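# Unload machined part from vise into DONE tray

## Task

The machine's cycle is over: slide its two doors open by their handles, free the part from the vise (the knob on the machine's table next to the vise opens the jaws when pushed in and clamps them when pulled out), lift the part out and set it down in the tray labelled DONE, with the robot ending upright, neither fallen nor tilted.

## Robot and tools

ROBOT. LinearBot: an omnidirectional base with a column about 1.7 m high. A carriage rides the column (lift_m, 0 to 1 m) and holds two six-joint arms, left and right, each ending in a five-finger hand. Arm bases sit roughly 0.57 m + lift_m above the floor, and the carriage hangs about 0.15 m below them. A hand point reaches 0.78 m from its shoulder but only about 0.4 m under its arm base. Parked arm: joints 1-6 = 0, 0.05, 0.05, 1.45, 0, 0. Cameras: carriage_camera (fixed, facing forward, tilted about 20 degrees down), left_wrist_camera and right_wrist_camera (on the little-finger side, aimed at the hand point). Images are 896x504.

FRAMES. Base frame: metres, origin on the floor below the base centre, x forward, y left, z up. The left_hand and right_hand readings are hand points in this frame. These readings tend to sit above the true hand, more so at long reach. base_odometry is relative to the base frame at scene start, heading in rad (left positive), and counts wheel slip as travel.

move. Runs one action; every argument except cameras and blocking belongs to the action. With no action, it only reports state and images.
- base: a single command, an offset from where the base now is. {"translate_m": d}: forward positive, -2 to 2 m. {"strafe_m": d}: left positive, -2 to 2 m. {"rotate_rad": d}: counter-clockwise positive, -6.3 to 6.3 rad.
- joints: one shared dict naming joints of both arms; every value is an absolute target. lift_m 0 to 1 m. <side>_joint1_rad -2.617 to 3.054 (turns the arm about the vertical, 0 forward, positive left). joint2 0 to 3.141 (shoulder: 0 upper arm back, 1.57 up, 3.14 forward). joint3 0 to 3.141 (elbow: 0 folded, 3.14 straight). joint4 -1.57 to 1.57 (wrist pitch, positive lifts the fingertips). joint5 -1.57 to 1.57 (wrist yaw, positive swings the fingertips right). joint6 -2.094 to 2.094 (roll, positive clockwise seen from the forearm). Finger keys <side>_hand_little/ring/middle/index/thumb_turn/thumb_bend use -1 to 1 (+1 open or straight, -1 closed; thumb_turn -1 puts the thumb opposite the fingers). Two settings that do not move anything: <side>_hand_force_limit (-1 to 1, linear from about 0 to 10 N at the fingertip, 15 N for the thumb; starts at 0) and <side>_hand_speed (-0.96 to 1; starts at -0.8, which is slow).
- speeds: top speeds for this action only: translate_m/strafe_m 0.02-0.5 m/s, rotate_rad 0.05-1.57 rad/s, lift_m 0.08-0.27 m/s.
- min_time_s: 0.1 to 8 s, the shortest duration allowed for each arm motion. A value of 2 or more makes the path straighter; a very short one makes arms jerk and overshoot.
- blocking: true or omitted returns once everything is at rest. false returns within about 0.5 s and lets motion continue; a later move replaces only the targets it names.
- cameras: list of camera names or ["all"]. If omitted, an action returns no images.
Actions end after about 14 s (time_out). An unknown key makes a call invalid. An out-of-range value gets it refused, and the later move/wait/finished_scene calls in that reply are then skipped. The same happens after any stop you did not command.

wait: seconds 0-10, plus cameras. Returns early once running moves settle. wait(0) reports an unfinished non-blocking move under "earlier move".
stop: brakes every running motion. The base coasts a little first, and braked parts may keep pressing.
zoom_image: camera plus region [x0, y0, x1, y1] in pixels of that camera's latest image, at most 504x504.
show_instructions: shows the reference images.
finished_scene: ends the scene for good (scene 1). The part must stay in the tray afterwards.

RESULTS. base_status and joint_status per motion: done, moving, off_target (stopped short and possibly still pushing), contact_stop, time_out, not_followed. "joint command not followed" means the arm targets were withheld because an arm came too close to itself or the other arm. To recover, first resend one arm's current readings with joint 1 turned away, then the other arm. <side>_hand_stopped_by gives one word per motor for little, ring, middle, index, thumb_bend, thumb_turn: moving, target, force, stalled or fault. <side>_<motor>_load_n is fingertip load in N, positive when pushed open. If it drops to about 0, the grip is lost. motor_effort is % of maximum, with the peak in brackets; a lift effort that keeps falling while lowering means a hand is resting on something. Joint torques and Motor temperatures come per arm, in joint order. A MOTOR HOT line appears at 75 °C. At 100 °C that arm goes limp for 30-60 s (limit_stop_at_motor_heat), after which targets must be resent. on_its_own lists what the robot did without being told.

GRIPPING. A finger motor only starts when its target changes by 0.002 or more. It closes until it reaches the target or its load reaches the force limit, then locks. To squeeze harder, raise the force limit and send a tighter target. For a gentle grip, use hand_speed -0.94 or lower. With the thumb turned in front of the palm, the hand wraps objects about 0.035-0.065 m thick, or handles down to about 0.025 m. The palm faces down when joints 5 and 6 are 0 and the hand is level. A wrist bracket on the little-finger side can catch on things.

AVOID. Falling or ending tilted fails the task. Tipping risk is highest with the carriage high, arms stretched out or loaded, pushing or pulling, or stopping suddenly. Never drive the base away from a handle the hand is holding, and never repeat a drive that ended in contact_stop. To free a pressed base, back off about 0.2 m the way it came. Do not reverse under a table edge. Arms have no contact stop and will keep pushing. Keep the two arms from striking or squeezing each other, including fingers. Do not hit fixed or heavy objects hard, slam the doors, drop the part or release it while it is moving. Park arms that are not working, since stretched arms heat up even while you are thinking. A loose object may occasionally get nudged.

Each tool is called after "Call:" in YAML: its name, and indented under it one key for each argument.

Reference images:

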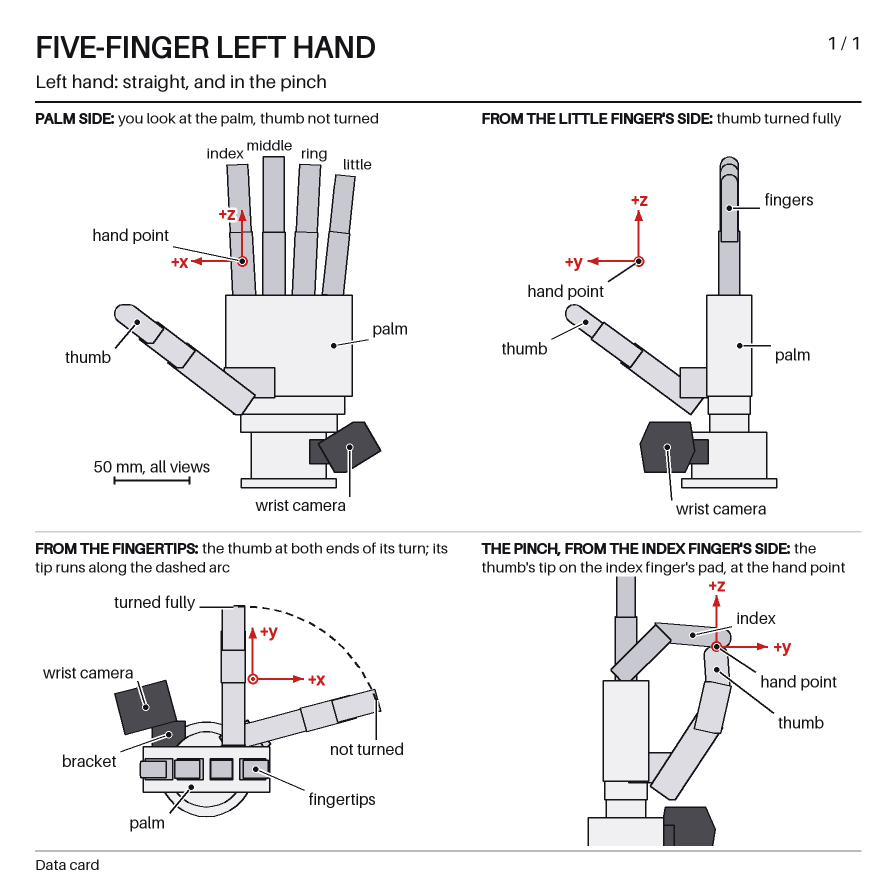

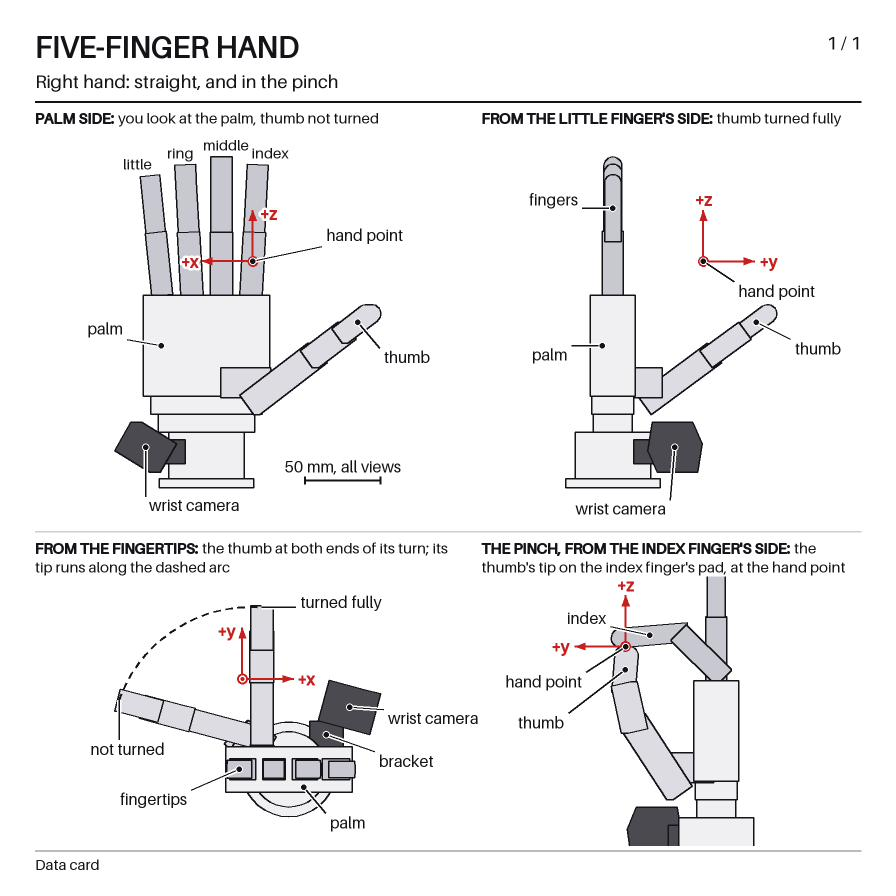

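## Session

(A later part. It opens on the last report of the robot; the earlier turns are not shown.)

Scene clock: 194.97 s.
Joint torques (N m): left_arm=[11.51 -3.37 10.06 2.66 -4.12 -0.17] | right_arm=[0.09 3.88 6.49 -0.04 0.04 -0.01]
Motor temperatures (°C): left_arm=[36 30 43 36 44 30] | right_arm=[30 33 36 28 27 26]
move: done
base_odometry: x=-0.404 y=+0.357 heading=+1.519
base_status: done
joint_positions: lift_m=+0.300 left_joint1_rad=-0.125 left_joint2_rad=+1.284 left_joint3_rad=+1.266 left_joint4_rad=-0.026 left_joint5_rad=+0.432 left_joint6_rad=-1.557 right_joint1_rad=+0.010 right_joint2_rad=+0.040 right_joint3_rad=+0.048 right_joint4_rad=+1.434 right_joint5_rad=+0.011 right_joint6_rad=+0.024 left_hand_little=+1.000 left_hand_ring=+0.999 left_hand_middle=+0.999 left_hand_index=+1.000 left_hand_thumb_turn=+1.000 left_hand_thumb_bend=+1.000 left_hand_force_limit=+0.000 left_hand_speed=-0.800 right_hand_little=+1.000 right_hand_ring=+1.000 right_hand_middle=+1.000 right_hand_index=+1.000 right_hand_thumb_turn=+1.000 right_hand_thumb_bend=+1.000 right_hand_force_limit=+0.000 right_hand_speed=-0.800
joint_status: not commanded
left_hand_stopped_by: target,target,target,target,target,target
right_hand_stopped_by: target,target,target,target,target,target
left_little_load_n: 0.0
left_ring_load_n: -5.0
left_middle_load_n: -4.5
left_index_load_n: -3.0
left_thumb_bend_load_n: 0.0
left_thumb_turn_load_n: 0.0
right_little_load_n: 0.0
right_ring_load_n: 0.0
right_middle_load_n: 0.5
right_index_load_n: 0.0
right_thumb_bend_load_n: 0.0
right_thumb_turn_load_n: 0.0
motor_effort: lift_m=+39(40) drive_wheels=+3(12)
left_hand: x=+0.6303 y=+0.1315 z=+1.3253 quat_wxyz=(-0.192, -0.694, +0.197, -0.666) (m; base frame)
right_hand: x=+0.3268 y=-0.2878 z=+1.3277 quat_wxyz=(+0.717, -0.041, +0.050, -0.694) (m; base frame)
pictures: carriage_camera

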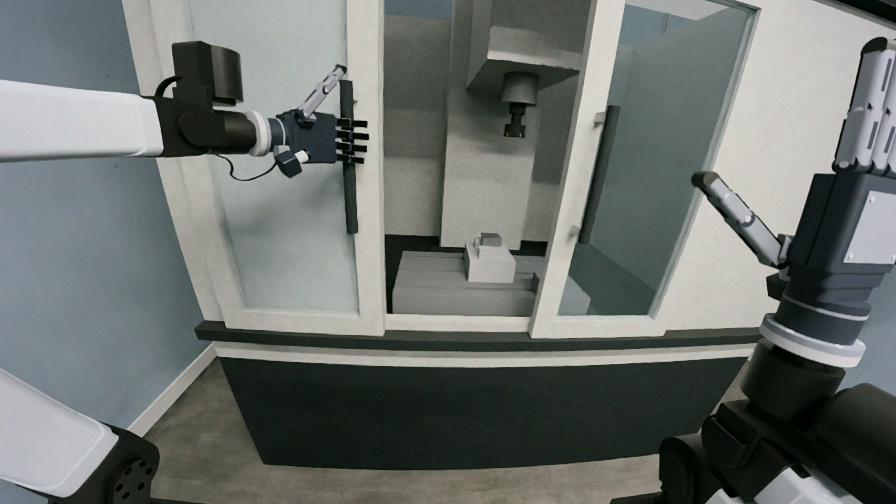

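Call:
move:
  joints: {"left_joint1_rad": -0.17, "left_joint5_rad": 0.43}
  min_time_s: 1

Call:
move:
  base: {"translate_m": -0.17}
  speeds: {"translate_m": 0.15}

Call:
move:
  joints: {"left_joint1_rad": 0, "left_joint2_rad": 0.05, "left_joint3_rad": 0.05, "left_joint4_rad": 1.45, "left_joint5_rad": 0, "left_joint6_rad": 0, "right_joint1_rad": 0, "right_joint2_rad": 1.3, "right_joint3_rad": 1.3, "right_joint4_rad": 0, "right_joint5_rad": 0, "right_joint6_rad": 1.57}
  min_time_s: 3
  cameras: ["carriage_camera", "right_wrist_camera"]

Scene clock: 209.03 s.
Joint torques (N m): left_arm=[-0.31 -4.45 10.09 2.62 0.07 -0.15] | right_arm=[0.1 3.86 6.52 -0.03 0.03 -0.01]
Motor temperatures (°C): left_arm=[38 30 44 36 49 30] | right_arm=[30 33 36 28 27 26]
move: done
base_odometry: x=-0.404 y=+0.357 heading=+1.519
base_status: not commanded
joint_positions: lift_m=+0.300 left_joint1_rad=-0.164 left_joint2_rad=+1.295 left_joint3_rad=+1.266 left_joint4_rad=-0.022 left_joint5_rad=+0.423 left_joint6_rad=-1.559 right_joint1_rad=+0.010 right_joint2_rad=+0.040 right_joint3_rad=+0.048 right_joint4_rad=+1.434 right_joint5_rad=+0.011 right_joint6_rad=+0.024 left_hand_little=+1.000 left_hand_ring=+1.000 left_hand_middle=+1.000 left_hand_index=+1.000 left_hand_thumb_turn=+1.000 left_hand_thumb_bend=+1.000 left_hand_force_limit=+0.000 left_hand_speed=-0.800 right_hand_little=+1.000 right_hand_ring=+1.000 right_hand_middle=+1.000 right_hand_index=+1.000 right_hand_thumb_turn=+1.000 right_hand_thumb_bend=+1.000 right_hand_force_limit=+0.000 right_hand_speed=-0.800
joint_status: all done
left_hand_stopped_by: target,target,target,target,target,target
right_hand_stopped_by: target,target,target,target,target,target
left_little_load_n: 0.0
left_ring_load_n: 0.0
left_middle_load_n: 0.0
left_index_load_n: 0.0
left_thumb_bend_load_n: 0.0
left_thumb_turn_load_n: 0.0
right_little_load_n: 0.0
right_ring_load_n: 0.0
right_middle_load_n: 0.0
right_index_load_n: -0.5
right_thumb_bend_load_n: 0.0
right_thumb_turn_load_n: 0.0
motor_effort: lift_m=+39(40) drive_wheels=+1(3)
left_hand: x=+0.6279 y=+0.1168 z=+1.3215 quat_wxyz=(-0.203, -0.694, +0.206, -0.660) (m; base frame)
right_hand: x=+0.3268 y=-0.2878 z=+1.3277 quat_wxyz=(+0.717, -0.041, +0.050, -0.694) (m; base frame)
pictures: none

Scene clock: 211.07 s.
Joint torques (N m): left_arm=[-0.31 -4.63 10.07 2.6 0.07 -0.15] | right_arm=[0.09 3.86 6.5 -0.01 0.04 -0.01]
move: done
base_odometry: x=-0.413 y=+0.188 heading=+1.519
base_status: done
joint_positions: lift_m=+0.300 left_joint1_rad=-0.164 left_joint2_rad=+1.298 left_joint3_rad=+1.266 left_joint4_rad=-0.019 left_joint5_rad=+0.423 left_joint6_rad=-1.559 right_joint1_rad=+0.010 right_joint2_rad=+0.040 right_joint3_rad=+0.048 right_joint4_rad=+1.434 right_joint5_rad=+0.011 right_joint6_rad=+0.024 left_hand_little=+1.000 left_hand_ring=+1.000 left_hand_middle=+1.000 left_hand_index=+1.000 left_hand_thumb_turn=+1.000 left_hand_thumb_bend=+1.000 left_hand_force_limit=+0.000 left_hand_speed=-0.800 right_hand_little=+1.000 right_hand_ring=+1.000 right_hand_middle=+1.000 right_hand_index=+1.000 right_hand_thumb_turn=+1.000 right_hand_thumb_bend=+1.000 right_hand_force_limit=+0.000 right_hand_speed=-0.800
joint_status: not commanded
left_hand_stopped_by: target,target,target,target,target,target
right_hand_stopped_by: target,target,target,target,target,target
left_little_load_n: 0.0
left_ring_load_n: 0.0
left_middle_load_n: 0.0
left_index_load_n: 0.0
left_thumb_bend_load_n: 0.0
left_thumb_turn_load_n: -0.5
right_little_load_n: 0.0
right_ring_load_n: 0.0
right_middle_load_n: 0.0
right_index_load_n: 0.0
right_thumb_bend_load_n: 0.0
right_thumb_turn_load_n: 0.0
motor_effort: lift_m=+39(40) drive_wheels=-1(10)
left_hand: x=+0.6287 y=+0.1167 z=+1.3211 quat_wxyz=(-0.203, -0.693, +0.206, -0.660) (m; base frame)
right_hand: x=+0.3270 y=-0.2877 z=+1.3276 quat_wxyz=(+0.717, -0.041, +0.050, -0.694) (m; base frame)
pictures: none

Scene clock: 214.40 s.
Joint torques (N m): left_arm=[0.76 2.48 4.57 0.29 -0.16 0.07] | right_arm=[-0.44 -4.26 11.44 2.44 -0.11 0.12]
Motor temperatures (°C): left_arm=[37 30 43 36 44 30] | right_arm=[30 33 36 29 27 26]
move: done
base_odometry: x=-0.413 y=+0.188 heading=+1.519
base_status: not commanded
joint_positions: lift_m=+0.300 left_joint1_rad=-0.006 left_joint2_rad=+0.056 left_joint3_rad=+0.058 left_joint4_rad=+1.434 left_joint5_rad=+0.015 left_joint6_rad=-0.012 right_joint1_rad=+0.006 right_joint2_rad=+1.293 right_joint3_rad=+1.273 right_joint4_rad=+0.018 right_joint5_rad=+0.011 right_joint6_rad=+1.560 left_hand_little=+1.000 left_hand_ring=+1.000 left_hand_middle=+1.000 left_hand_index=+1.000 left_hand_thumb_turn=+1.000 left_hand_thumb_bend=+1.000 left_hand_force_limit=+0.000 left_hand_speed=-0.800 right_hand_little=+1.000 right_hand_ring=+1.000 right_hand_middle=+1.000 right_hand_index=+1.000 right_hand_thumb_turn=+1.000 right_hand_thumb_bend=+1.000 right_hand_force_limit=+0.000 right_hand_speed=-0.800
joint_status: all done
left_hand_stopped_by: target,target,target,target,target,target
right_hand_stopped_by: target,target,target,target,target,target
left_little_load_n: 0.0
left_ring_load_n: 0.0
left_middle_load_n: 0.0
left_index_load_n: 0.0
left_thumb_bend_load_n: 0.0
left_thumb_turn_load_n: 0.0
right_little_load_n: 0.0
right_ring_load_n: 0.0
right_middle_load_n: 0.0
right_index_load_n: 0.0
right_thumb_bend_load_n: 0.0
right_thumb_turn_load_n: 0.0
motor_effort: lift_m=+39(40) drive_wheels=+0(1)
left_hand: x=+0.3291 y=+0.2837 z=+1.3291 quat_wxyz=(+0.699, -0.042, +0.052, -0.712) (m; base frame)
right_hand: x=+0.6954 y=-0.2574 z=+1.3348 quat_wxyz=(+0.706, -0.002, +0.708, -0.005) (m; base frame)
pictures: carriage_camera, right_wrist_camera
camera_calibration:
right_wrist_camera: T_world_to_cam=[[0.00194388, 0.969766, -0.244029, 0.574023], [-0.468948, 0.216417, 0.856301, -0.750936], [0.883223, 0.112773, 0.455191, -1.07385], [0, 0, 0, 1]] pos_world=[0.595181, -0.273053, 1.27191]

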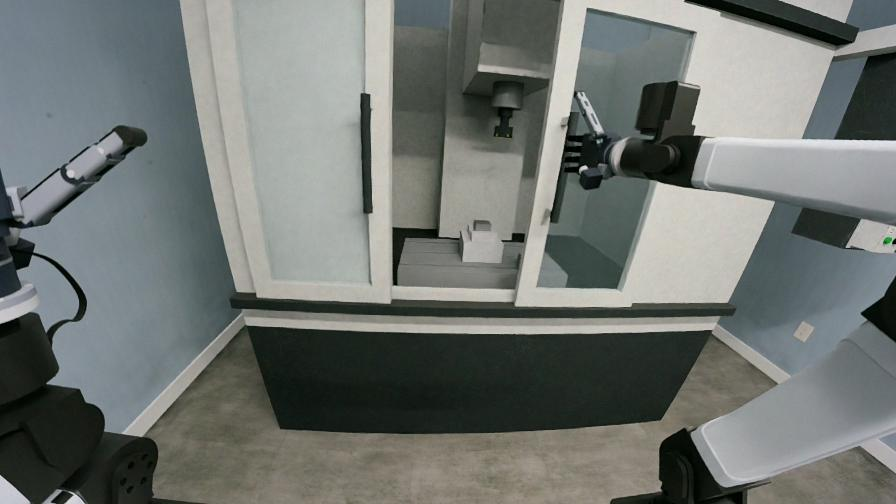

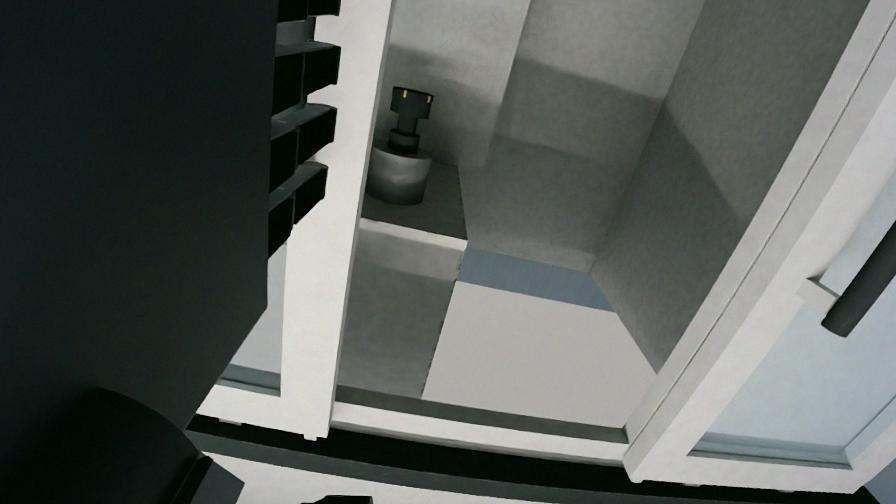

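Call:
move:
  base: {"translate_m": 0.1}
  speeds: {"translate_m": 0.1}
  cameras: ["carriage_camera"]

Call:
zoom_image:
  camera: "carriage_camera"
  region: [500, 60, 720, 260]

Scene clock: 226.63 s.
Joint torques (N m): left_arm=[0.76 2.55 4.56 0.17 -0.16 0.07] | right_arm=[-0.44 -4.48 11.34 2.51 -0.11 0.11]
Motor temperatures (°C): left_arm=[35 30 41 33 39 30] | right_arm=[30 33 40 32 27 26]
move: done
base_odometry: x=-0.408 y=+0.287 heading=+1.519
base_status: done
joint_positions: lift_m=+0.300 left_joint1_rad=-0.006 left_joint2_rad=+0.056 left_joint3_rad=+0.058 left_joint4_rad=+1.442 left_joint5_rad=+0.014 left_joint6_rad=-0.011 right_joint1_rad=+0.006 right_joint2_rad=+1.296 right_joint3_rad=+1.274 right_joint4_rad=+0.012 right_joint5_rad=+0.011 right_joint6_rad=+1.561 left_hand_little=+1.000 left_hand_ring=+1.000 left_hand_middle=+1.000 left_hand_index=+1.000 left_hand_thumb_turn=+1.000 left_hand_thumb_bend=+1.000 left_hand_force_limit=+0.000 left_hand_speed=-0.800 right_hand_little=+1.000 right_hand_ring=+1.000 right_hand_middle=+1.000 right_hand_index=+1.000 right_hand_thumb_turn=+1.000 right_hand_thumb_bend=+1.000 right_hand_force_limit=+0.000 right_hand_speed=-0.800
joint_status: not commanded
left_hand_stopped_by: target,target,target,target,target,target
right_hand_stopped_by: target,target,target,target,target,target
left_little_load_n: 0.0
left_ring_load_n: 0.0
left_middle_load_n: 0.0
left_index_load_n: 0.0
left_thumb_bend_load_n: 0.0
left_thumb_turn_load_n: 0.0
right_little_load_n: -0.5
right_ring_load_n: 0.0
right_middle_load_n: 0.0
right_index_load_n: 0.0
right_thumb_bend_load_n: 0.0
right_thumb_turn_load_n: 0.0
motor_effort: lift_m=+40(40) drive_wheels=+1(9)
left_hand: x=+0.3273 y=+0.2841 z=+1.3298 quat_wxyz=(+0.699, -0.040, +0.049, -0.712) (m; base frame)
right_hand: x=+0.6963 y=-0.2575 z=+1.3330 quat_wxyz=(+0.704, -0.002, +0.710, -0.005) (m; base frame)
pictures: carriage_camera

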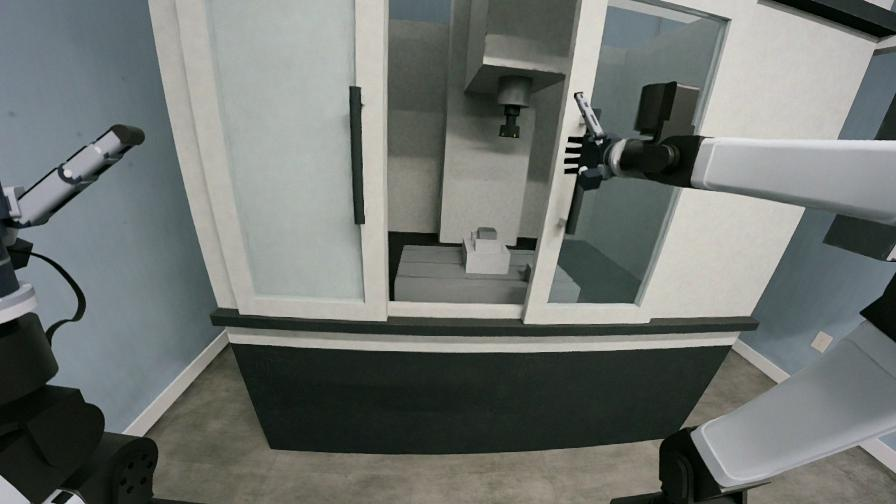

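Scaled by 2.291 from the camera's 896x504 image, which has a finer 1280x720 frame.

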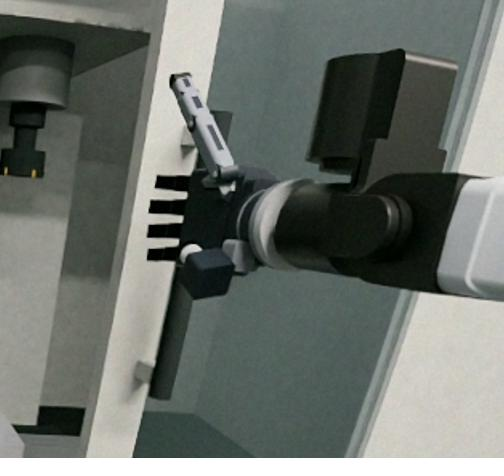

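Call:
move:
  base: {"translate_m": 0.012}
  speeds: {"translate_m": 0.05}

Call:
move:
  base: {"strafe_m": -0.25}
  speeds: {"strafe_m": 0.08}
  cameras: ["carriage_camera"]

Scene clock: 235.00 s.
Joint torques (N m): left_arm=[0.77 2.5 4.56 0.16 -0.16 0.07] | right_arm=[-0.44 -4.63 11.29 2.53 -0.11 0.1]
move: done
base_odometry: x=-0.407 y=+0.299 heading=+1.519
base_status: done
joint_positions: lift_m=+0.300 left_joint1_rad=-0.006 left_joint2_rad=+0.056 left_joint3_rad=+0.058 left_joint4_rad=+1.443 left_joint5_rad=+0.013 left_joint6_rad=-0.011 right_joint1_rad=+0.006 right_joint2_rad=+1.296 right_joint3_rad=+1.274 right_joint4_rad=+0.011 right_joint5_rad=+0.011 right_joint6_rad=+1.561 left_hand_little=+1.000 left_hand_ring=+1.000 left_hand_middle=+1.000 left_hand_index=+1.000 left_hand_thumb_turn=+1.000 left_hand_thumb_bend=+1.000 left_hand_force_limit=+0.000 left_hand_speed=-0.800 right_hand_little=+1.000 right_hand_ring=+1.000 right_hand_middle=+1.000 right_hand_index=+1.000 right_hand_thumb_turn=+1.000 right_hand_thumb_bend=+1.000 right_hand_force_limit=+0.000 right_hand_speed=-0.800
joint_status: not commanded
left_hand_stopped_by: target,target,target,target,target,target
right_hand_stopped_by: target,target,target,target,target,target
left_little_load_n: 0.0
left_ring_load_n: 0.0
left_middle_load_n: 0.0
left_index_load_n: 0.0
left_thumb_bend_load_n: 0.0
left_thumb_turn_load_n: 0.0
right_little_load_n: 0.0
right_ring_load_n: 0.0
right_middle_load_n: 0.0
right_index_load_n: 0.0
right_thumb_bend_load_n: 0.0
right_thumb_turn_load_n: 0.0
motor_effort: lift_m=+39(39) drive_wheels=+1(13)
left_hand: x=+0.3270 y=+0.2841 z=+1.3299 quat_wxyz=(+0.699, -0.040, +0.049, -0.712) (m; base frame)
right_hand: x=+0.6965 y=-0.2575 z=+1.3324 quat_wxyz=(+0.703, -0.002, +0.711, -0.005) (m; base frame)
pictures: none

Scene clock: 238.83 s.
Joint torques (N m): left_arm=[0.65 2.51 4.62 0.14 -0.15 0.07] | right_arm=[0.34 -4.41 10.86 2.63 0.14 0.1]
move: done
base_odometry: x=-0.158 y=+0.286 heading=+1.518
base_status: done
joint_positions: lift_m=+0.300 left_joint1_rad=-0.005 left_joint2_rad=+0.056 left_joint3_rad=+0.058 left_joint4_rad=+1.444 left_joint5_rad=+0.012 left_joint6_rad=-0.011 right_joint1_rad=-0.002 right_joint2_rad=+1.294 right_joint3_rad=+1.279 right_joint4_rad=+0.002 right_joint5_rad=-0.010 right_joint6_rad=+1.561 left_hand_little=+1.000 left_hand_ring=+1.000 left_hand_middle=+1.000 left_hand_index=+1.000 left_hand_thumb_turn=+1.000 left_hand_thumb_bend=+1.000 left_hand_force_limit=+0.000 left_hand_speed=-0.800 right_hand_little=+1.000 right_hand_ring=+1.000 right_hand_middle=+1.000 right_hand_index=+1.000 right_hand_thumb_turn=+1.000 right_hand_thumb_bend=+1.000 right_hand_force_limit=+0.000 right_hand_speed=-0.800
joint_status: not commanded
left_hand_stopped_by: target,target,target,target,target,target
right_hand_stopped_by: target,target,target,target,target,target
left_little_load_n: 0.0
left_ring_load_n: 0.0
left_middle_load_n: -0.5
left_index_load_n: 0.0
left_thumb_bend_load_n: 0.0
left_thumb_turn_load_n: 0.0
right_little_load_n: 0.0
right_ring_load_n: 0.0
right_middle_load_n: 0.0
right_index_load_n: -0.5
right_thumb_bend_load_n: 0.0
right_thumb_turn_load_n: 0.0
motor_effort: lift_m=+39(40) drive_wheels=-2(13)
left_hand: x=+0.3269 y=+0.2845 z=+1.3299 quat_wxyz=(+0.700, -0.040, +0.048, -0.711) (m; base frame)
right_hand: x=+0.6950 y=-0.2574 z=+1.3331 quat_wxyz=(+0.702, -0.006, +0.712, +0.000) (m; base frame)
pictures: carriage_camera

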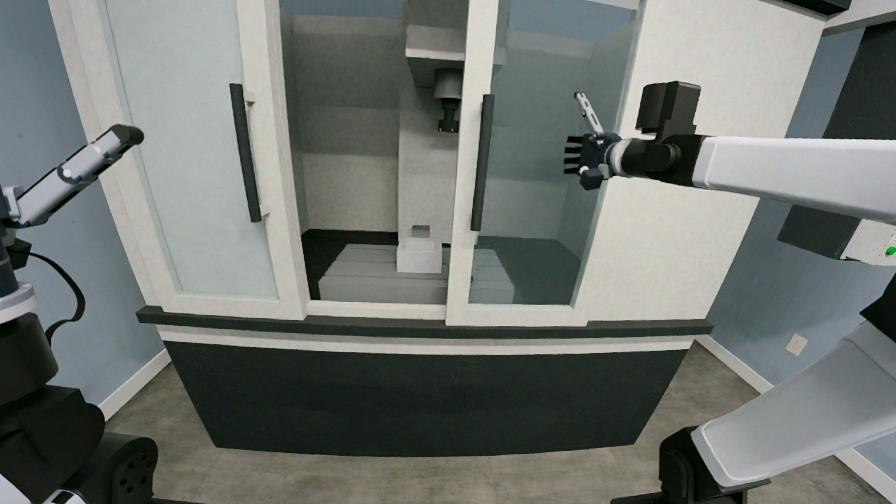

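Call:
move:
  base: {"translate_m": -0.03}
  speeds: {"translate_m": 0.1}

Call:
move:
  base: {"strafe_m": 0.25}
  speeds: {"strafe_m": 0.15}

Call:
move:
  base: {"translate_m": 0.069}
  speeds: {"translate_m": 0.08}
  cameras: ["carriage_camera"]

Call:
zoom_image:
  camera: "carriage_camera"
  region: [500, 60, 720, 260]

Scene clock: 254.70 s.
Joint torques (N m): left_arm=[0.64 2.61 4.62 0.12 -0.14 0.07] | right_arm=[0.34 -4.44 10.85 2.64 0.15 0.1]
Motor temperatures (°C): left_arm=[32 30 38 31 36 30] | right_arm=[30 33 44 39 28 26]
move: done
base_odometry: x=-0.159 y=+0.256 heading=+1.518
base_status: done
joint_positions: lift_m=+0.300 left_joint1_rad=-0.005 left_joint2_rad=+0.055 left_joint3_rad=+0.058 left_joint4_rad=+1.445 left_joint5_rad=+0.012 left_joint6_rad=-0.011 right_joint1_rad=-0.002 right_joint2_rad=+1.295 right_joint3_rad=+1.279 right_joint4_rad=+0.002 right_joint5_rad=-0.010 right_joint6_rad=+1.561 left_hand_little=+1.000 left_hand_ring=+1.000 left_hand_middle=+1.000 left_hand_index=+1.000 left_hand_thumb_turn=+1.000 left_hand_thumb_bend=+1.000 left_hand_force_limit=+0.000 left_hand_speed=-0.800 right_hand_little=+1.000 right_hand_ring=+1.000 right_hand_middle=+1.000 right_hand_index=+1.000 right_hand_thumb_turn=+1.000 right_hand_thumb_bend=+1.000 right_hand_force_limit=+0.000 right_hand_speed=-0.800
joint_status: not commanded
left_hand_stopped_by: target,target,target,target,target,target
right_hand_stopped_by: target,target,target,target,target,target
left_little_load_n: 0.0
left_ring_load_n: 0.0
left_middle_load_n: 0.0
left_index_load_n: 0.0
left_thumb_bend_load_n: 0.0
left_thumb_turn_load_n: 0.0
right_little_load_n: 0.0
right_ring_load_n: 0.0
right_middle_load_n: 0.0
right_index_load_n: 0.0
right_thumb_bend_load_n: 0.0
right_thumb_turn_load_n: 0.0
motor_effort: lift_m=+40(40) drive_wheels=+0(8)
left_hand: x=+0.3261 y=+0.2845 z=+1.3301 quat_wxyz=(+0.700, -0.039, +0.047, -0.712) (m; base frame)
right_hand: x=+0.6953 y=-0.2574 z=+1.3328 quat_wxyz=(+0.702, -0.006, +0.712, +0.000) (m; base frame)
pictures: none

Scene clock: 257.33 s.
Joint torques (N m): left_arm=[0.61 2.59 4.62 0.12 -0.13 0.07] | right_arm=[0.36 -4.48 10.85 2.63 0.1 0.1]
move: done
base_odometry: x=-0.409 y=+0.269 heading=+1.519
base_status: done
joint_positions: lift_m=+0.300 left_joint1_rad=-0.004 left_joint2_rad=+0.055 left_joint3_rad=+0.058 left_joint4_rad=+1.445 left_joint5_rad=+0.011 left_joint6_rad=-0.011 right_joint1_rad=-0.003 right_joint2_rad=+1.295 right_joint3_rad=+1.279 right_joint4_rad=+0.002 right_joint5_rad=-0.006 right_joint6_rad=+1.561 left_hand_little=+1.000 left_hand_ring=+1.000 left_hand_middle=+1.000 left_hand_index=+1.000 left_hand_thumb_turn=+1.000 left_hand_thumb_bend=+1.000 left_hand_force_limit=+0.000 left_hand_speed=-0.800 right_hand_little=+1.000 right_hand_ring=+1.000 right_hand_middle=+1.000 right_hand_index=+1.000 right_hand_thumb_turn=+1.000 right_hand_thumb_bend=+1.000 right_hand_force_limit=+0.000 right_hand_speed=-0.800
joint_status: not commanded
left_hand_stopped_by: target,target,target,target,target,target
right_hand_stopped_by: target,target,target,target,target,target
left_little_load_n: 0.0
left_ring_load_n: 0.5
left_middle_load_n: 0.0
left_index_load_n: 0.0
left_thumb_bend_load_n: 0.0
left_thumb_turn_load_n: 0.0
right_little_load_n: 0.0
right_ring_load_n: 0.0
right_middle_load_n: 0.0
right_index_load_n: 0.0
right_thumb_bend_load_n: 0.0
right_thumb_turn_load_n: 0.0
motor_effort: lift_m=+39(40) drive_wheels=-2(12)
left_hand: x=+0.3261 y=+0.2848 z=+1.3302 quat_wxyz=(+0.700, -0.039, +0.047, -0.711) (m; base frame)
right_hand: x=+0.6955 y=-0.2583 z=+1.3328 quat_wxyz=(+0.702, -0.005, +0.712, -0.002) (m; base frame)
pictures: none

Scene clock: 258.90 s.
Joint torques (N m): left_arm=[0.58 2.58 4.62 0.1 -0.14 0.07] | right_arm=[0.36 -4.62 10.86 2.61 0.11 0.11]
move: done
base_odometry: x=-0.405 y=+0.338 heading=+1.519
base_status: done
joint_positions: lift_m=+0.300 left_joint1_rad=-0.004 left_joint2_rad=+0.055 left_joint3_rad=+0.058 left_joint4_rad=+1.447 left_joint5_rad=+0.011 left_joint6_rad=-0.011 right_joint1_rad=-0.003 right_joint2_rad=+1.296 right_joint3_rad=+1.279 right_joint4_rad=+0.002 right_joint5_rad=-0.006 right_joint6_rad=+1.561 left_hand_little=+1.000 left_hand_ring=+1.000 left_hand_middle=+1.000 left_hand_index=+1.000 left_hand_thumb_turn=+1.000 left_hand_thumb_bend=+1.000 left_hand_force_limit=+0.000 left_hand_speed=-0.800 right_hand_little=+1.000 right_hand_ring=+1.000 right_hand_middle=+1.000 right_hand_index=+1.000 right_hand_thumb_turn=+1.000 right_hand_thumb_bend=+1.000 right_hand_force_limit=+0.000 right_hand_speed=-0.800
joint_status: not commanded
left_hand_stopped_by: target,target,target,target,target,target
right_hand_stopped_by: target,target,target,target,target,target
left_little_load_n: 0.0
left_ring_load_n: 0.0
left_middle_load_n: 0.0
left_index_load_n: 0.5
left_thumb_bend_load_n: 0.0
left_thumb_turn_load_n: 0.0
right_little_load_n: 0.0
right_ring_load_n: 0.0
right_middle_load_n: 0.0
right_index_load_n: 0.0
right_thumb_bend_load_n: 0.0
right_thumb_turn_load_n: 0.0
motor_effort: lift_m=+39(40) drive_wheels=+2(10)
left_hand: x=+0.3257 y=+0.2848 z=+1.3303 quat_wxyz=(+0.700, -0.039, +0.046, -0.711) (m; base frame)
right_hand: x=+0.6960 y=-0.2583 z=+1.3321 quat_wxyz=(+0.701, -0.005, +0.713, -0.002) (m; base frame)
pictures: carriage_camera

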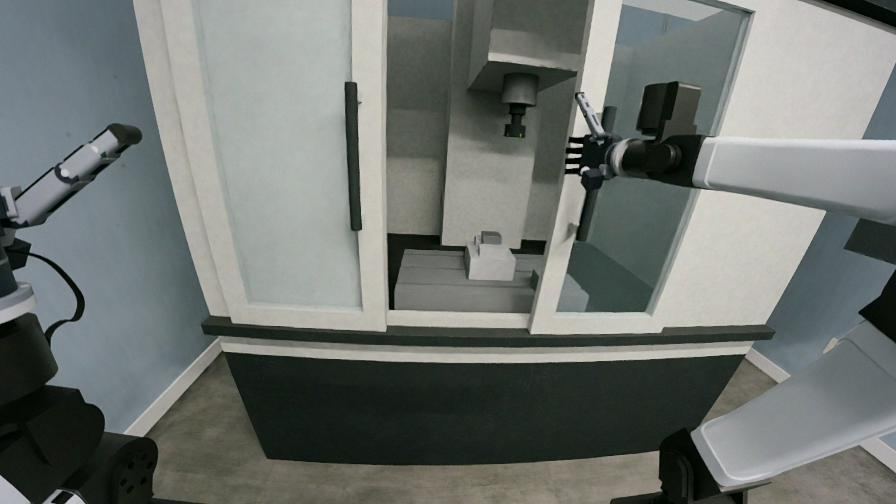

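Scaled by 2.291 from the camera's 896x504 image, which has a finer 1280x720 frame.

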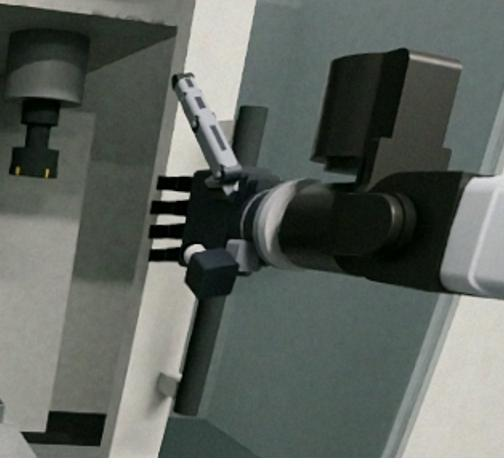

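Call:
move:
  base: {"strafe_m": -0.12}
  speeds: {"strafe_m": 0.08}
  cameras: ["carriage_camera"]

Scene clock: 271.47 s.
Joint torques (N m): left_arm=[0.5 2.63 4.6 0.1 -0.13 0.07] | right_arm=[-4.83 -4.59 10.84 2.59 2.44 0.18]
move: done
base_odometry: x=-0.285 y=+0.332 heading=+1.519
base_status: done
joint_positions: lift_m=+0.300 left_joint1_rad=-0.003 left_joint2_rad=+0.055 left_joint3_rad=+0.058 left_joint4_rad=+1.447 left_joint5_rad=+0.010 left_joint6_rad=-0.011 right_joint1_rad=+0.055 right_joint2_rad=+1.296 right_joint3_rad=+1.279 right_joint4_rad=+0.003 right_joint5_rad=-0.207 right_joint6_rad=+1.553 left_hand_little=+1.000 left_hand_ring=+1.000 left_hand_middle=+1.000 left_hand_index=+1.000 left_hand_thumb_turn=+1.000 left_hand_thumb_bend=+1.000 left_hand_force_limit=+0.000 left_hand_speed=-0.800 right_hand_little=+1.000 right_hand_ring=+1.000 right_hand_middle=+1.000 right_hand_index=+1.000 right_hand_thumb_turn=+1.000 right_hand_thumb_bend=+1.000 right_hand_force_limit=+0.000 right_hand_speed=-0.800
joint_status: not commanded
left_hand_stopped_by: target,target,target,target,target,target
right_hand_stopped_by: target,target,target,target,target,target
left_little_load_n: 0.0
left_ring_load_n: 0.0
left_middle_load_n: 0.0
left_index_load_n: 0.0
left_thumb_bend_load_n: 0.0
left_thumb_turn_load_n: 0.0
right_little_load_n: 0.0
right_ring_load_n: -0.5
right_middle_load_n: -1.0
right_index_load_n: -2.0
right_thumb_bend_load_n: 0.5
right_thumb_turn_load_n: 0.0
motor_effort: lift_m=+39(40) drive_wheels=+2(11)
left_hand: x=+0.3258 y=+0.2851 z=+1.3304 quat_wxyz=(+0.701, -0.039, +0.046, -0.711) (m; base frame)
right_hand: x=+0.6735 y=-0.1950 z=+1.3320 quat_wxyz=(+0.696, -0.098, +0.706, +0.087) (m; base frame)
pictures: carriage_camera

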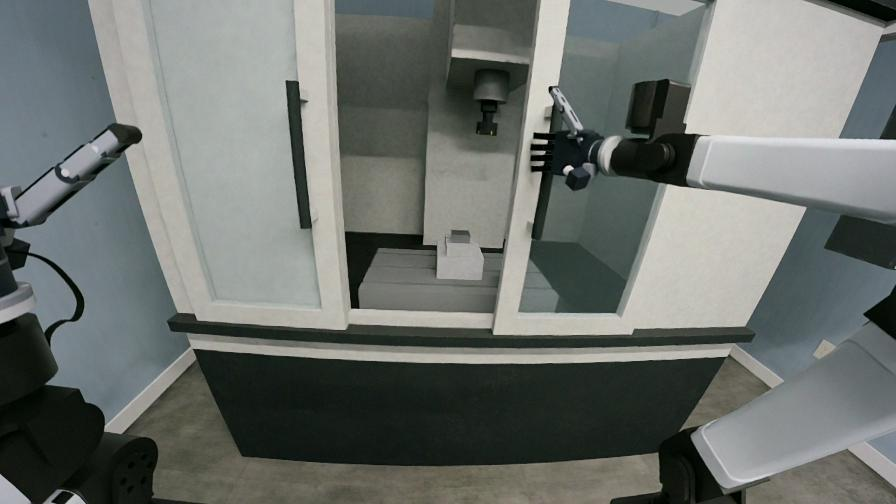

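Call:
move:
  base: {"strafe_m": -0.25}
  speeds: {"strafe_m": 0.1}
  cameras: ["carriage_camera"]

Scene clock: 278.70 s.
Joint torques (N m): left_arm=[0.46 2.62 4.62 0.09 -0.12 0.07] | right_arm=[-9.26 -2.99 10.73 2.81 4.65 0.22]
Motor temperatures (°C): left_arm=[31 29 37 30 35 30] | right_arm=[31 33 46 42 35 26]
move: done
base_odometry: x=-0.036 y=+0.319 heading=+1.520
base_status: done
joint_positions: lift_m=+0.300 left_joint1_rad=-0.003 left_joint2_rad=+0.055 left_joint3_rad=+0.058 left_joint4_rad=+1.447 left_joint5_rad=+0.009 left_joint6_rad=-0.011 right_joint1_rad=+0.105 right_joint2_rad=+1.281 right_joint3_rad=+1.279 right_joint4_rad=-0.022 right_joint5_rad=-0.395 right_joint6_rad=+1.550 left_hand_little=+1.000 left_hand_ring=+1.000 left_hand_middle=+1.000 left_hand_index=+1.000 left_hand_thumb_turn=+1.000 left_hand_thumb_bend=+1.000 left_hand_force_limit=+0.000 left_hand_speed=-0.800 right_hand_little=+1.000 right_hand_ring=+1.000 right_hand_middle=+0.999 right_hand_index=+0.999 right_hand_thumb_turn=+1.000 right_hand_thumb_bend=+1.000 right_hand_force_limit=+0.000 right_hand_speed=-0.800
joint_status: not commanded
left_hand_stopped_by: target,target,target,target,target,target
right_hand_stopped_by: target,target,target,target,target,target
left_little_load_n: 0.0
left_ring_load_n: 0.0
left_middle_load_n: 0.0
left_index_load_n: 0.0
left_thumb_bend_load_n: 0.0
left_thumb_turn_load_n: 0.0
right_little_load_n: 0.0
right_ring_load_n: -3.5
right_middle_load_n: -5.0
right_index_load_n: -6.0
right_thumb_bend_load_n: 0.0
right_thumb_turn_load_n: 0.0
motor_effort: lift_m=+39(40) drive_wheels=+3(12)
left_hand: x=+0.3258 y=+0.2853 z=+1.3304 quat_wxyz=(+0.701, -0.040, +0.046, -0.711) (m; base frame)
right_hand: x=+0.6373 y=-0.1445 z=+1.3325 quat_wxyz=(+0.678, -0.181, +0.692, +0.169) (m; base frame)
pictures: carriage_camera

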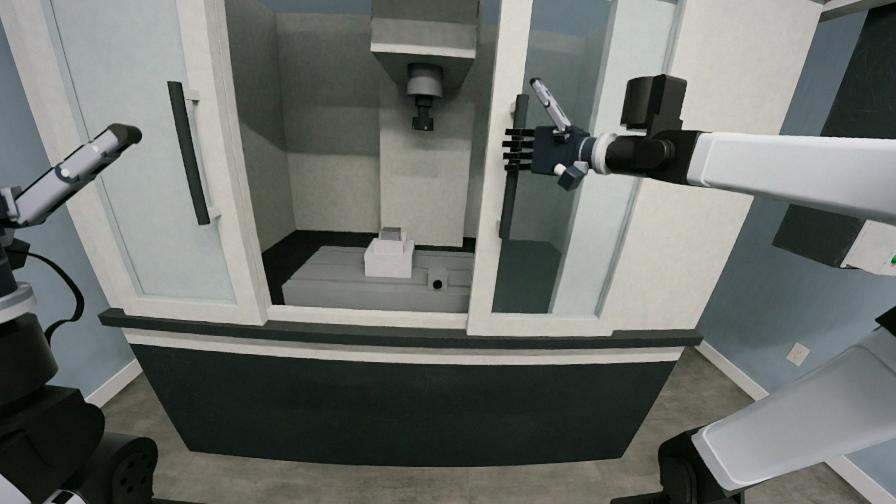

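Call:
move:
  base: {"strafe_m": -0.2}
  speeds: {"strafe_m": 0.08}
  cameras: ["carriage_camera"]

Call:
zoom_image:
  camera: "carriage_camera"
  region: [220, 200, 420, 330]

Scene clock: 291.30 s.
Joint torques (N m): left_arm=[0.44 2.59 4.6 0.07 -0.11 0.07] | right_arm=[-9.55 -2.15 10.7 2.91 5.16 0.25]
Motor temperatures (°C): left_arm=[31 29 36 30 34 30] | right_arm=[34 33 47 44 52 27]
move: done
base_odometry: x=+0.164 y=+0.309 heading=+1.520
base_status: done
joint_positions: lift_m=+0.300 left_joint1_rad=-0.003 left_joint2_rad=+0.055 left_joint3_rad=+0.058 left_joint4_rad=+1.447 left_joint5_rad=+0.009 left_joint6_rad=-0.011 right_joint1_rad=+0.108 right_joint2_rad=+1.274 right_joint3_rad=+1.279 right_joint4_rad=-0.034 right_joint5_rad=-0.438 right_joint6_rad=+1.548 left_hand_little=+1.000 left_hand_ring=+1.000 left_hand_middle=+1.000 left_hand_index=+1.000 left_hand_thumb_turn=+1.000 left_hand_thumb_bend=+1.000 left_hand_force_limit=+0.000 left_hand_speed=-0.800 right_hand_little=+1.000 right_hand_ring=+0.999 right_hand_middle=+0.999 right_hand_index=+0.999 right_hand_thumb_turn=+1.000 right_hand_thumb_bend=+1.000 right_hand_force_limit=+0.000 right_hand_speed=-0.800
joint_status: not commanded
left_hand_stopped_by: target,target,target,target,target,target
right_hand_stopped_by: target,target,target,target,target,target
left_little_load_n: 0.0
left_ring_load_n: 0.0
left_middle_load_n: 0.0
left_index_load_n: 0.0
left_thumb_bend_load_n: 0.0
left_thumb_turn_load_n: 0.0
right_little_load_n: 0.0
right_ring_load_n: -4.5
right_middle_load_n: -6.5
right_index_load_n: -7.5
right_thumb_bend_load_n: 0.0
right_thumb_turn_load_n: 0.0
motor_effort: lift_m=+39(40) drive_wheels=+2(12)
left_hand: x=+0.3258 y=+0.2854 z=+1.3304 quat_wxyz=(+0.701, -0.040, +0.045, -0.711) (m; base frame)
right_hand: x=+0.6280 y=-0.1375 z=+1.3329 quat_wxyz=(+0.673, -0.197, +0.689, +0.185) (m; base frame)
pictures: carriage_camera

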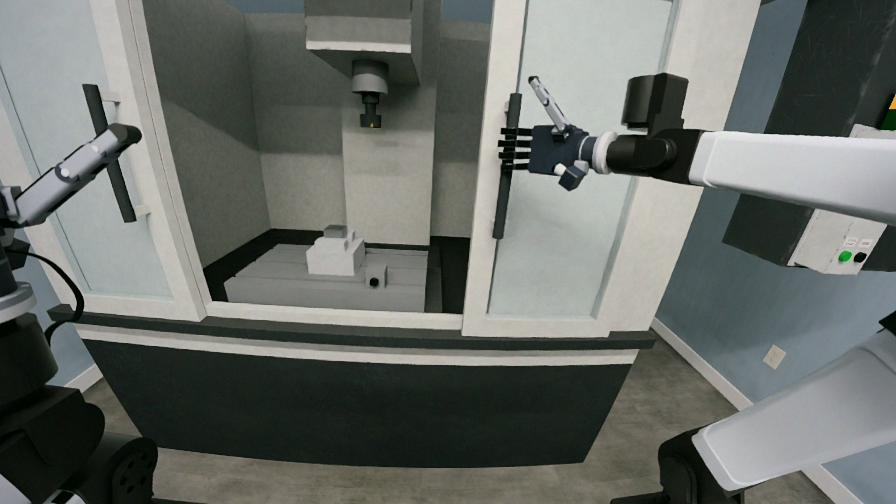

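Scaled by 2.520 from the camera's 896x504 image, which has a finer 1280x720 frame.

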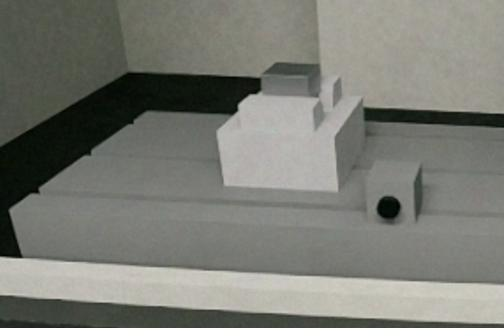

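Call:
move:
  joints: {"right_joint1_rad": 0.16, "right_joint5_rad": -0.44}
  min_time_s: 1

Call:
move:
  base: {"translate_m": -0.12}
  speeds: {"translate_m": 0.2}

Call:
move:
  base: {"strafe_m": 0.2}
  joints: {"right_joint1_rad": 0, "right_joint2_rad": 0.6, "right_joint3_rad": 0.6, "right_joint4_rad": 0, "right_joint5_rad": 0, "right_joint6_rad": 0}
  speeds: {"strafe_m": 0.2}
  cameras: ["carriage_camera"]

Scene clock: 323.77 s.
Joint torques (N m): left_arm=[0.42 2.59 4.59 0.1 -0.11 0.07] | right_arm=[0.69 -4.19 10.74 2.67 -0.03 0.1]
Motor temperatures (°C): left_arm=[30 29 36 30 33 30] | right_arm=[39 32 48 44 78 27]
move: done
MOTOR HOT: joint 5 (wrist yaw) of the right arm reports 78 °C; the controller stops that arm at 100 °C. To cool a motor, set the load down, stop pushing, or move to a pose that needs little force.
base_odometry: x=+0.164 y=+0.309 heading=+1.520
base_status: not commanded
joint_positions: lift_m=+0.300 left_joint1_rad=-0.003 left_joint2_rad=+0.055 left_joint3_rad=+0.058 left_joint4_rad=+1.447 left_joint5_rad=+0.009 left_joint6_rad=-0.011 right_joint1_rad=+0.153 right_joint2_rad=+1.293 right_joint3_rad=+1.279 right_joint4_rad=-0.011 right_joint5_rad=-0.437 right_joint6_rad=+1.561 left_hand_little=+1.000 left_hand_ring=+1.000 left_hand_middle=+1.000 left_hand_index=+1.000 left_hand_thumb_turn=+1.000 left_hand_thumb_bend=+1.000 left_hand_force_limit=+0.000 left_hand_speed=-0.800 right_hand_little=+1.000 right_hand_ring=+1.000 right_hand_middle=+1.000 right_hand_index=+1.000 right_hand_thumb_turn=+1.000 right_hand_thumb_bend=+1.000 right_hand_force_limit=+0.000 right_hand_speed=-0.800
joint_status: all done
left_hand_stopped_by: target,target,target,target,target,target
right_hand_stopped_by: target,target,target,target,target,target
left_little_load_n: 0.0
left_ring_load_n: 0.0
left_middle_load_n: 0.0
left_index_load_n: 0.0
left_thumb_bend_load_n: 0.0
left_thumb_turn_load_n: 0.0
right_little_load_n: 0.0
right_ring_load_n: 0.0
right_middle_load_n: 0.0
right_index_load_n: 0.0
right_thumb_bend_load_n: 0.0
right_thumb_turn_load_n: 0.0
motor_effort: lift_m=+39(40) drive_wheels=+1(3)
left_hand: x=+0.3258 y=+0.2854 z=+1.3304 quat_wxyz=(+0.701, -0.040, +0.045, -0.711) (m; base frame)
right_hand: x=+0.6258 y=-0.1195 z=+1.3311 quat_wxyz=(+0.668, -0.208, +0.685, +0.204) (m; base frame)
pictures: none

Scene clock: 325.43 s.
Joint torques (N m): left_arm=[0.4 2.69 4.59 0.08 -0.11 0.07] | right_arm=[0.65 -4.53 10.74 2.58 -0.03 0.11]
Motor temperatures (°C): left_arm=[30 29 36 30 33 30] | right_arm=[38 32 48 44 74 27]
move: done
MOTOR HOT: still on. Joint 5 (wrist yaw) of the right arm reports 74 °C.
base_odometry: x=+0.158 y=+0.190 heading=+1.520
base_status: done
joint_positions: lift_m=+0.300 left_joint1_rad=-0.003 left_joint2_rad=+0.053 left_joint3_rad=+0.058 left_joint4_rad=+1.448 left_joint5_rad=+0.009 left_joint6_rad=-0.011 right_joint1_rad=+0.154 right_joint2_rad=+1.296 right_joint3_rad=+1.279 right_joint4_rad=-0.005 right_joint5_rad=-0.437 right_joint6_rad=+1.561 left_hand_little=+1.000 left_hand_ring=+1.000 left_hand_middle=+1.000 left_hand_index=+1.000 left_hand_thumb_turn=+1.000 left_hand_thumb_bend=+1.000 left_hand_force_limit=+0.000 left_hand_speed=-0.800 right_hand_little=+1.000 right_hand_ring=+1.000 right_hand_middle=+1.000 right_hand_index=+1.000 right_hand_thumb_turn=+1.000 right_hand_thumb_bend=+1.000 right_hand_force_limit=+0.000 right_hand_speed=-0.800
joint_status: not commanded
left_hand_stopped_by: target,target,target,target,target,target
right_hand_stopped_by: target,target,target,target,target,target
left_little_load_n: 0.0
left_ring_load_n: 0.0
left_middle_load_n: 0.0
left_index_load_n: 0.0
left_thumb_bend_load_n: 0.0
left_thumb_turn_load_n: 0.0
right_little_load_n: 0.0
right_ring_load_n: 0.0
right_middle_load_n: 0.0
right_index_load_n: 0.0
right_thumb_bend_load_n: 0.0
right_thumb_turn_load_n: 0.0
motor_effort: lift_m=+40(40) drive_wheels=-1(9)
left_hand: x=+0.3252 y=+0.2854 z=+1.3306 quat_wxyz=(+0.701, -0.039, +0.045, -0.711) (m; base frame)
right_hand: x=+0.6265 y=-0.1191 z=+1.3314 quat_wxyz=(+0.670, -0.208, +0.683, +0.204) (m; base frame)
pictures: none

Scene clock: 327.63 s.
Joint torques (N m): left_arm=[0.47 2.67 4.63 0.08 -0.11 0.07] | right_arm=[-0.42 -0.25 7.64 2.63 0.17 -0.1]
Motor temperatures (°C): left_arm=[30 29 36 29 33 30] | right_arm=[38 32 47 45 70 27]
move: done
MOTOR HOT: cleared for the motors of the right arm.
base_odometry: x=-0.042 y=+0.199 heading=+1.520
base_status: done
joint_positions: lift_m=+0.300 left_joint1_rad=-0.003 left_joint2_rad=+0.053 left_joint3_rad=+0.058 left_joint4_rad=+1.448 left_joint5_rad=+0.007 left_joint6_rad=-0.011 right_joint1_rad=+0.006 right_joint2_rad=+0.605 right_joint3_rad=+0.609 right_joint4_rad=+0.002 right_joint5_rad=-0.013 right_joint6_rad=+0.009 left_hand_little=+1.000 left_hand_ring=+1.000 left_hand_middle=+1.000 left_hand_index=+1.000 left_hand_thumb_turn=+1.000 left_hand_thumb_bend=+1.000 left_hand_force_limit=+0.000 left_hand_speed=-0.800 right_hand_little=+1.000 right_hand_ring=+1.000 right_hand_middle=+1.000 right_hand_index=+1.000 right_hand_thumb_turn=+1.000 right_hand_thumb_bend=+1.000 right_hand_force_limit=+0.000 right_hand_speed=-0.800
joint_status: all done
left_hand_stopped_by: target,target,target,target,target,target
right_hand_stopped_by: target,target,target,target,target,target
left_little_load_n: 0.0
left_ring_load_n: 0.0
left_middle_load_n: 0.0
left_index_load_n: 0.0
left_thumb_bend_load_n: 0.0
left_thumb_turn_load_n: 0.0
right_little_load_n: 0.0
right_ring_load_n: 0.0
right_middle_load_n: 0.0
right_index_load_n: 0.0
right_thumb_bend_load_n: 0.0
right_thumb_turn_load_n: 0.0
motor_effort: lift_m=+39(40) drive_wheels=-2(10)
left_hand: x=+0.3252 y=+0.2856 z=+1.3306 quat_wxyz=(+0.701, -0.039, +0.044, -0.711) (m; base frame)
right_hand: x=+0.5486 y=-0.2831 z=+1.1495 quat_wxyz=(+0.509, -0.501, +0.496, -0.495) (m; base frame)
pictures: carriage_camera

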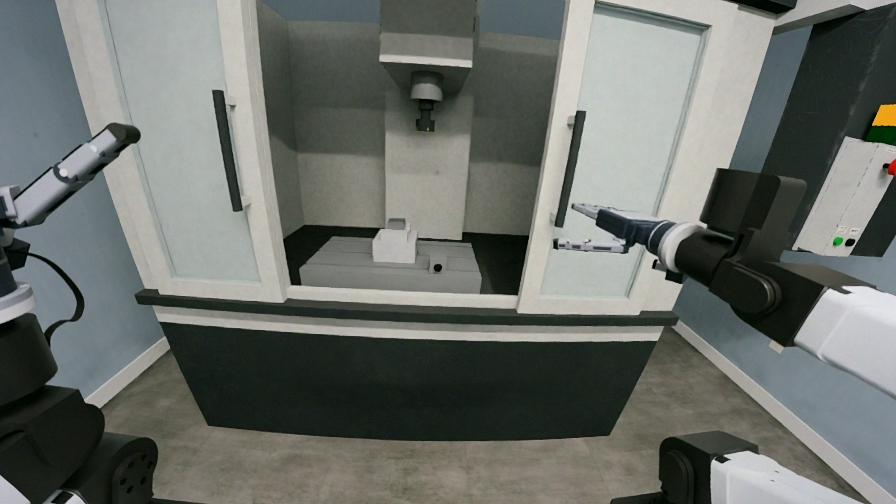

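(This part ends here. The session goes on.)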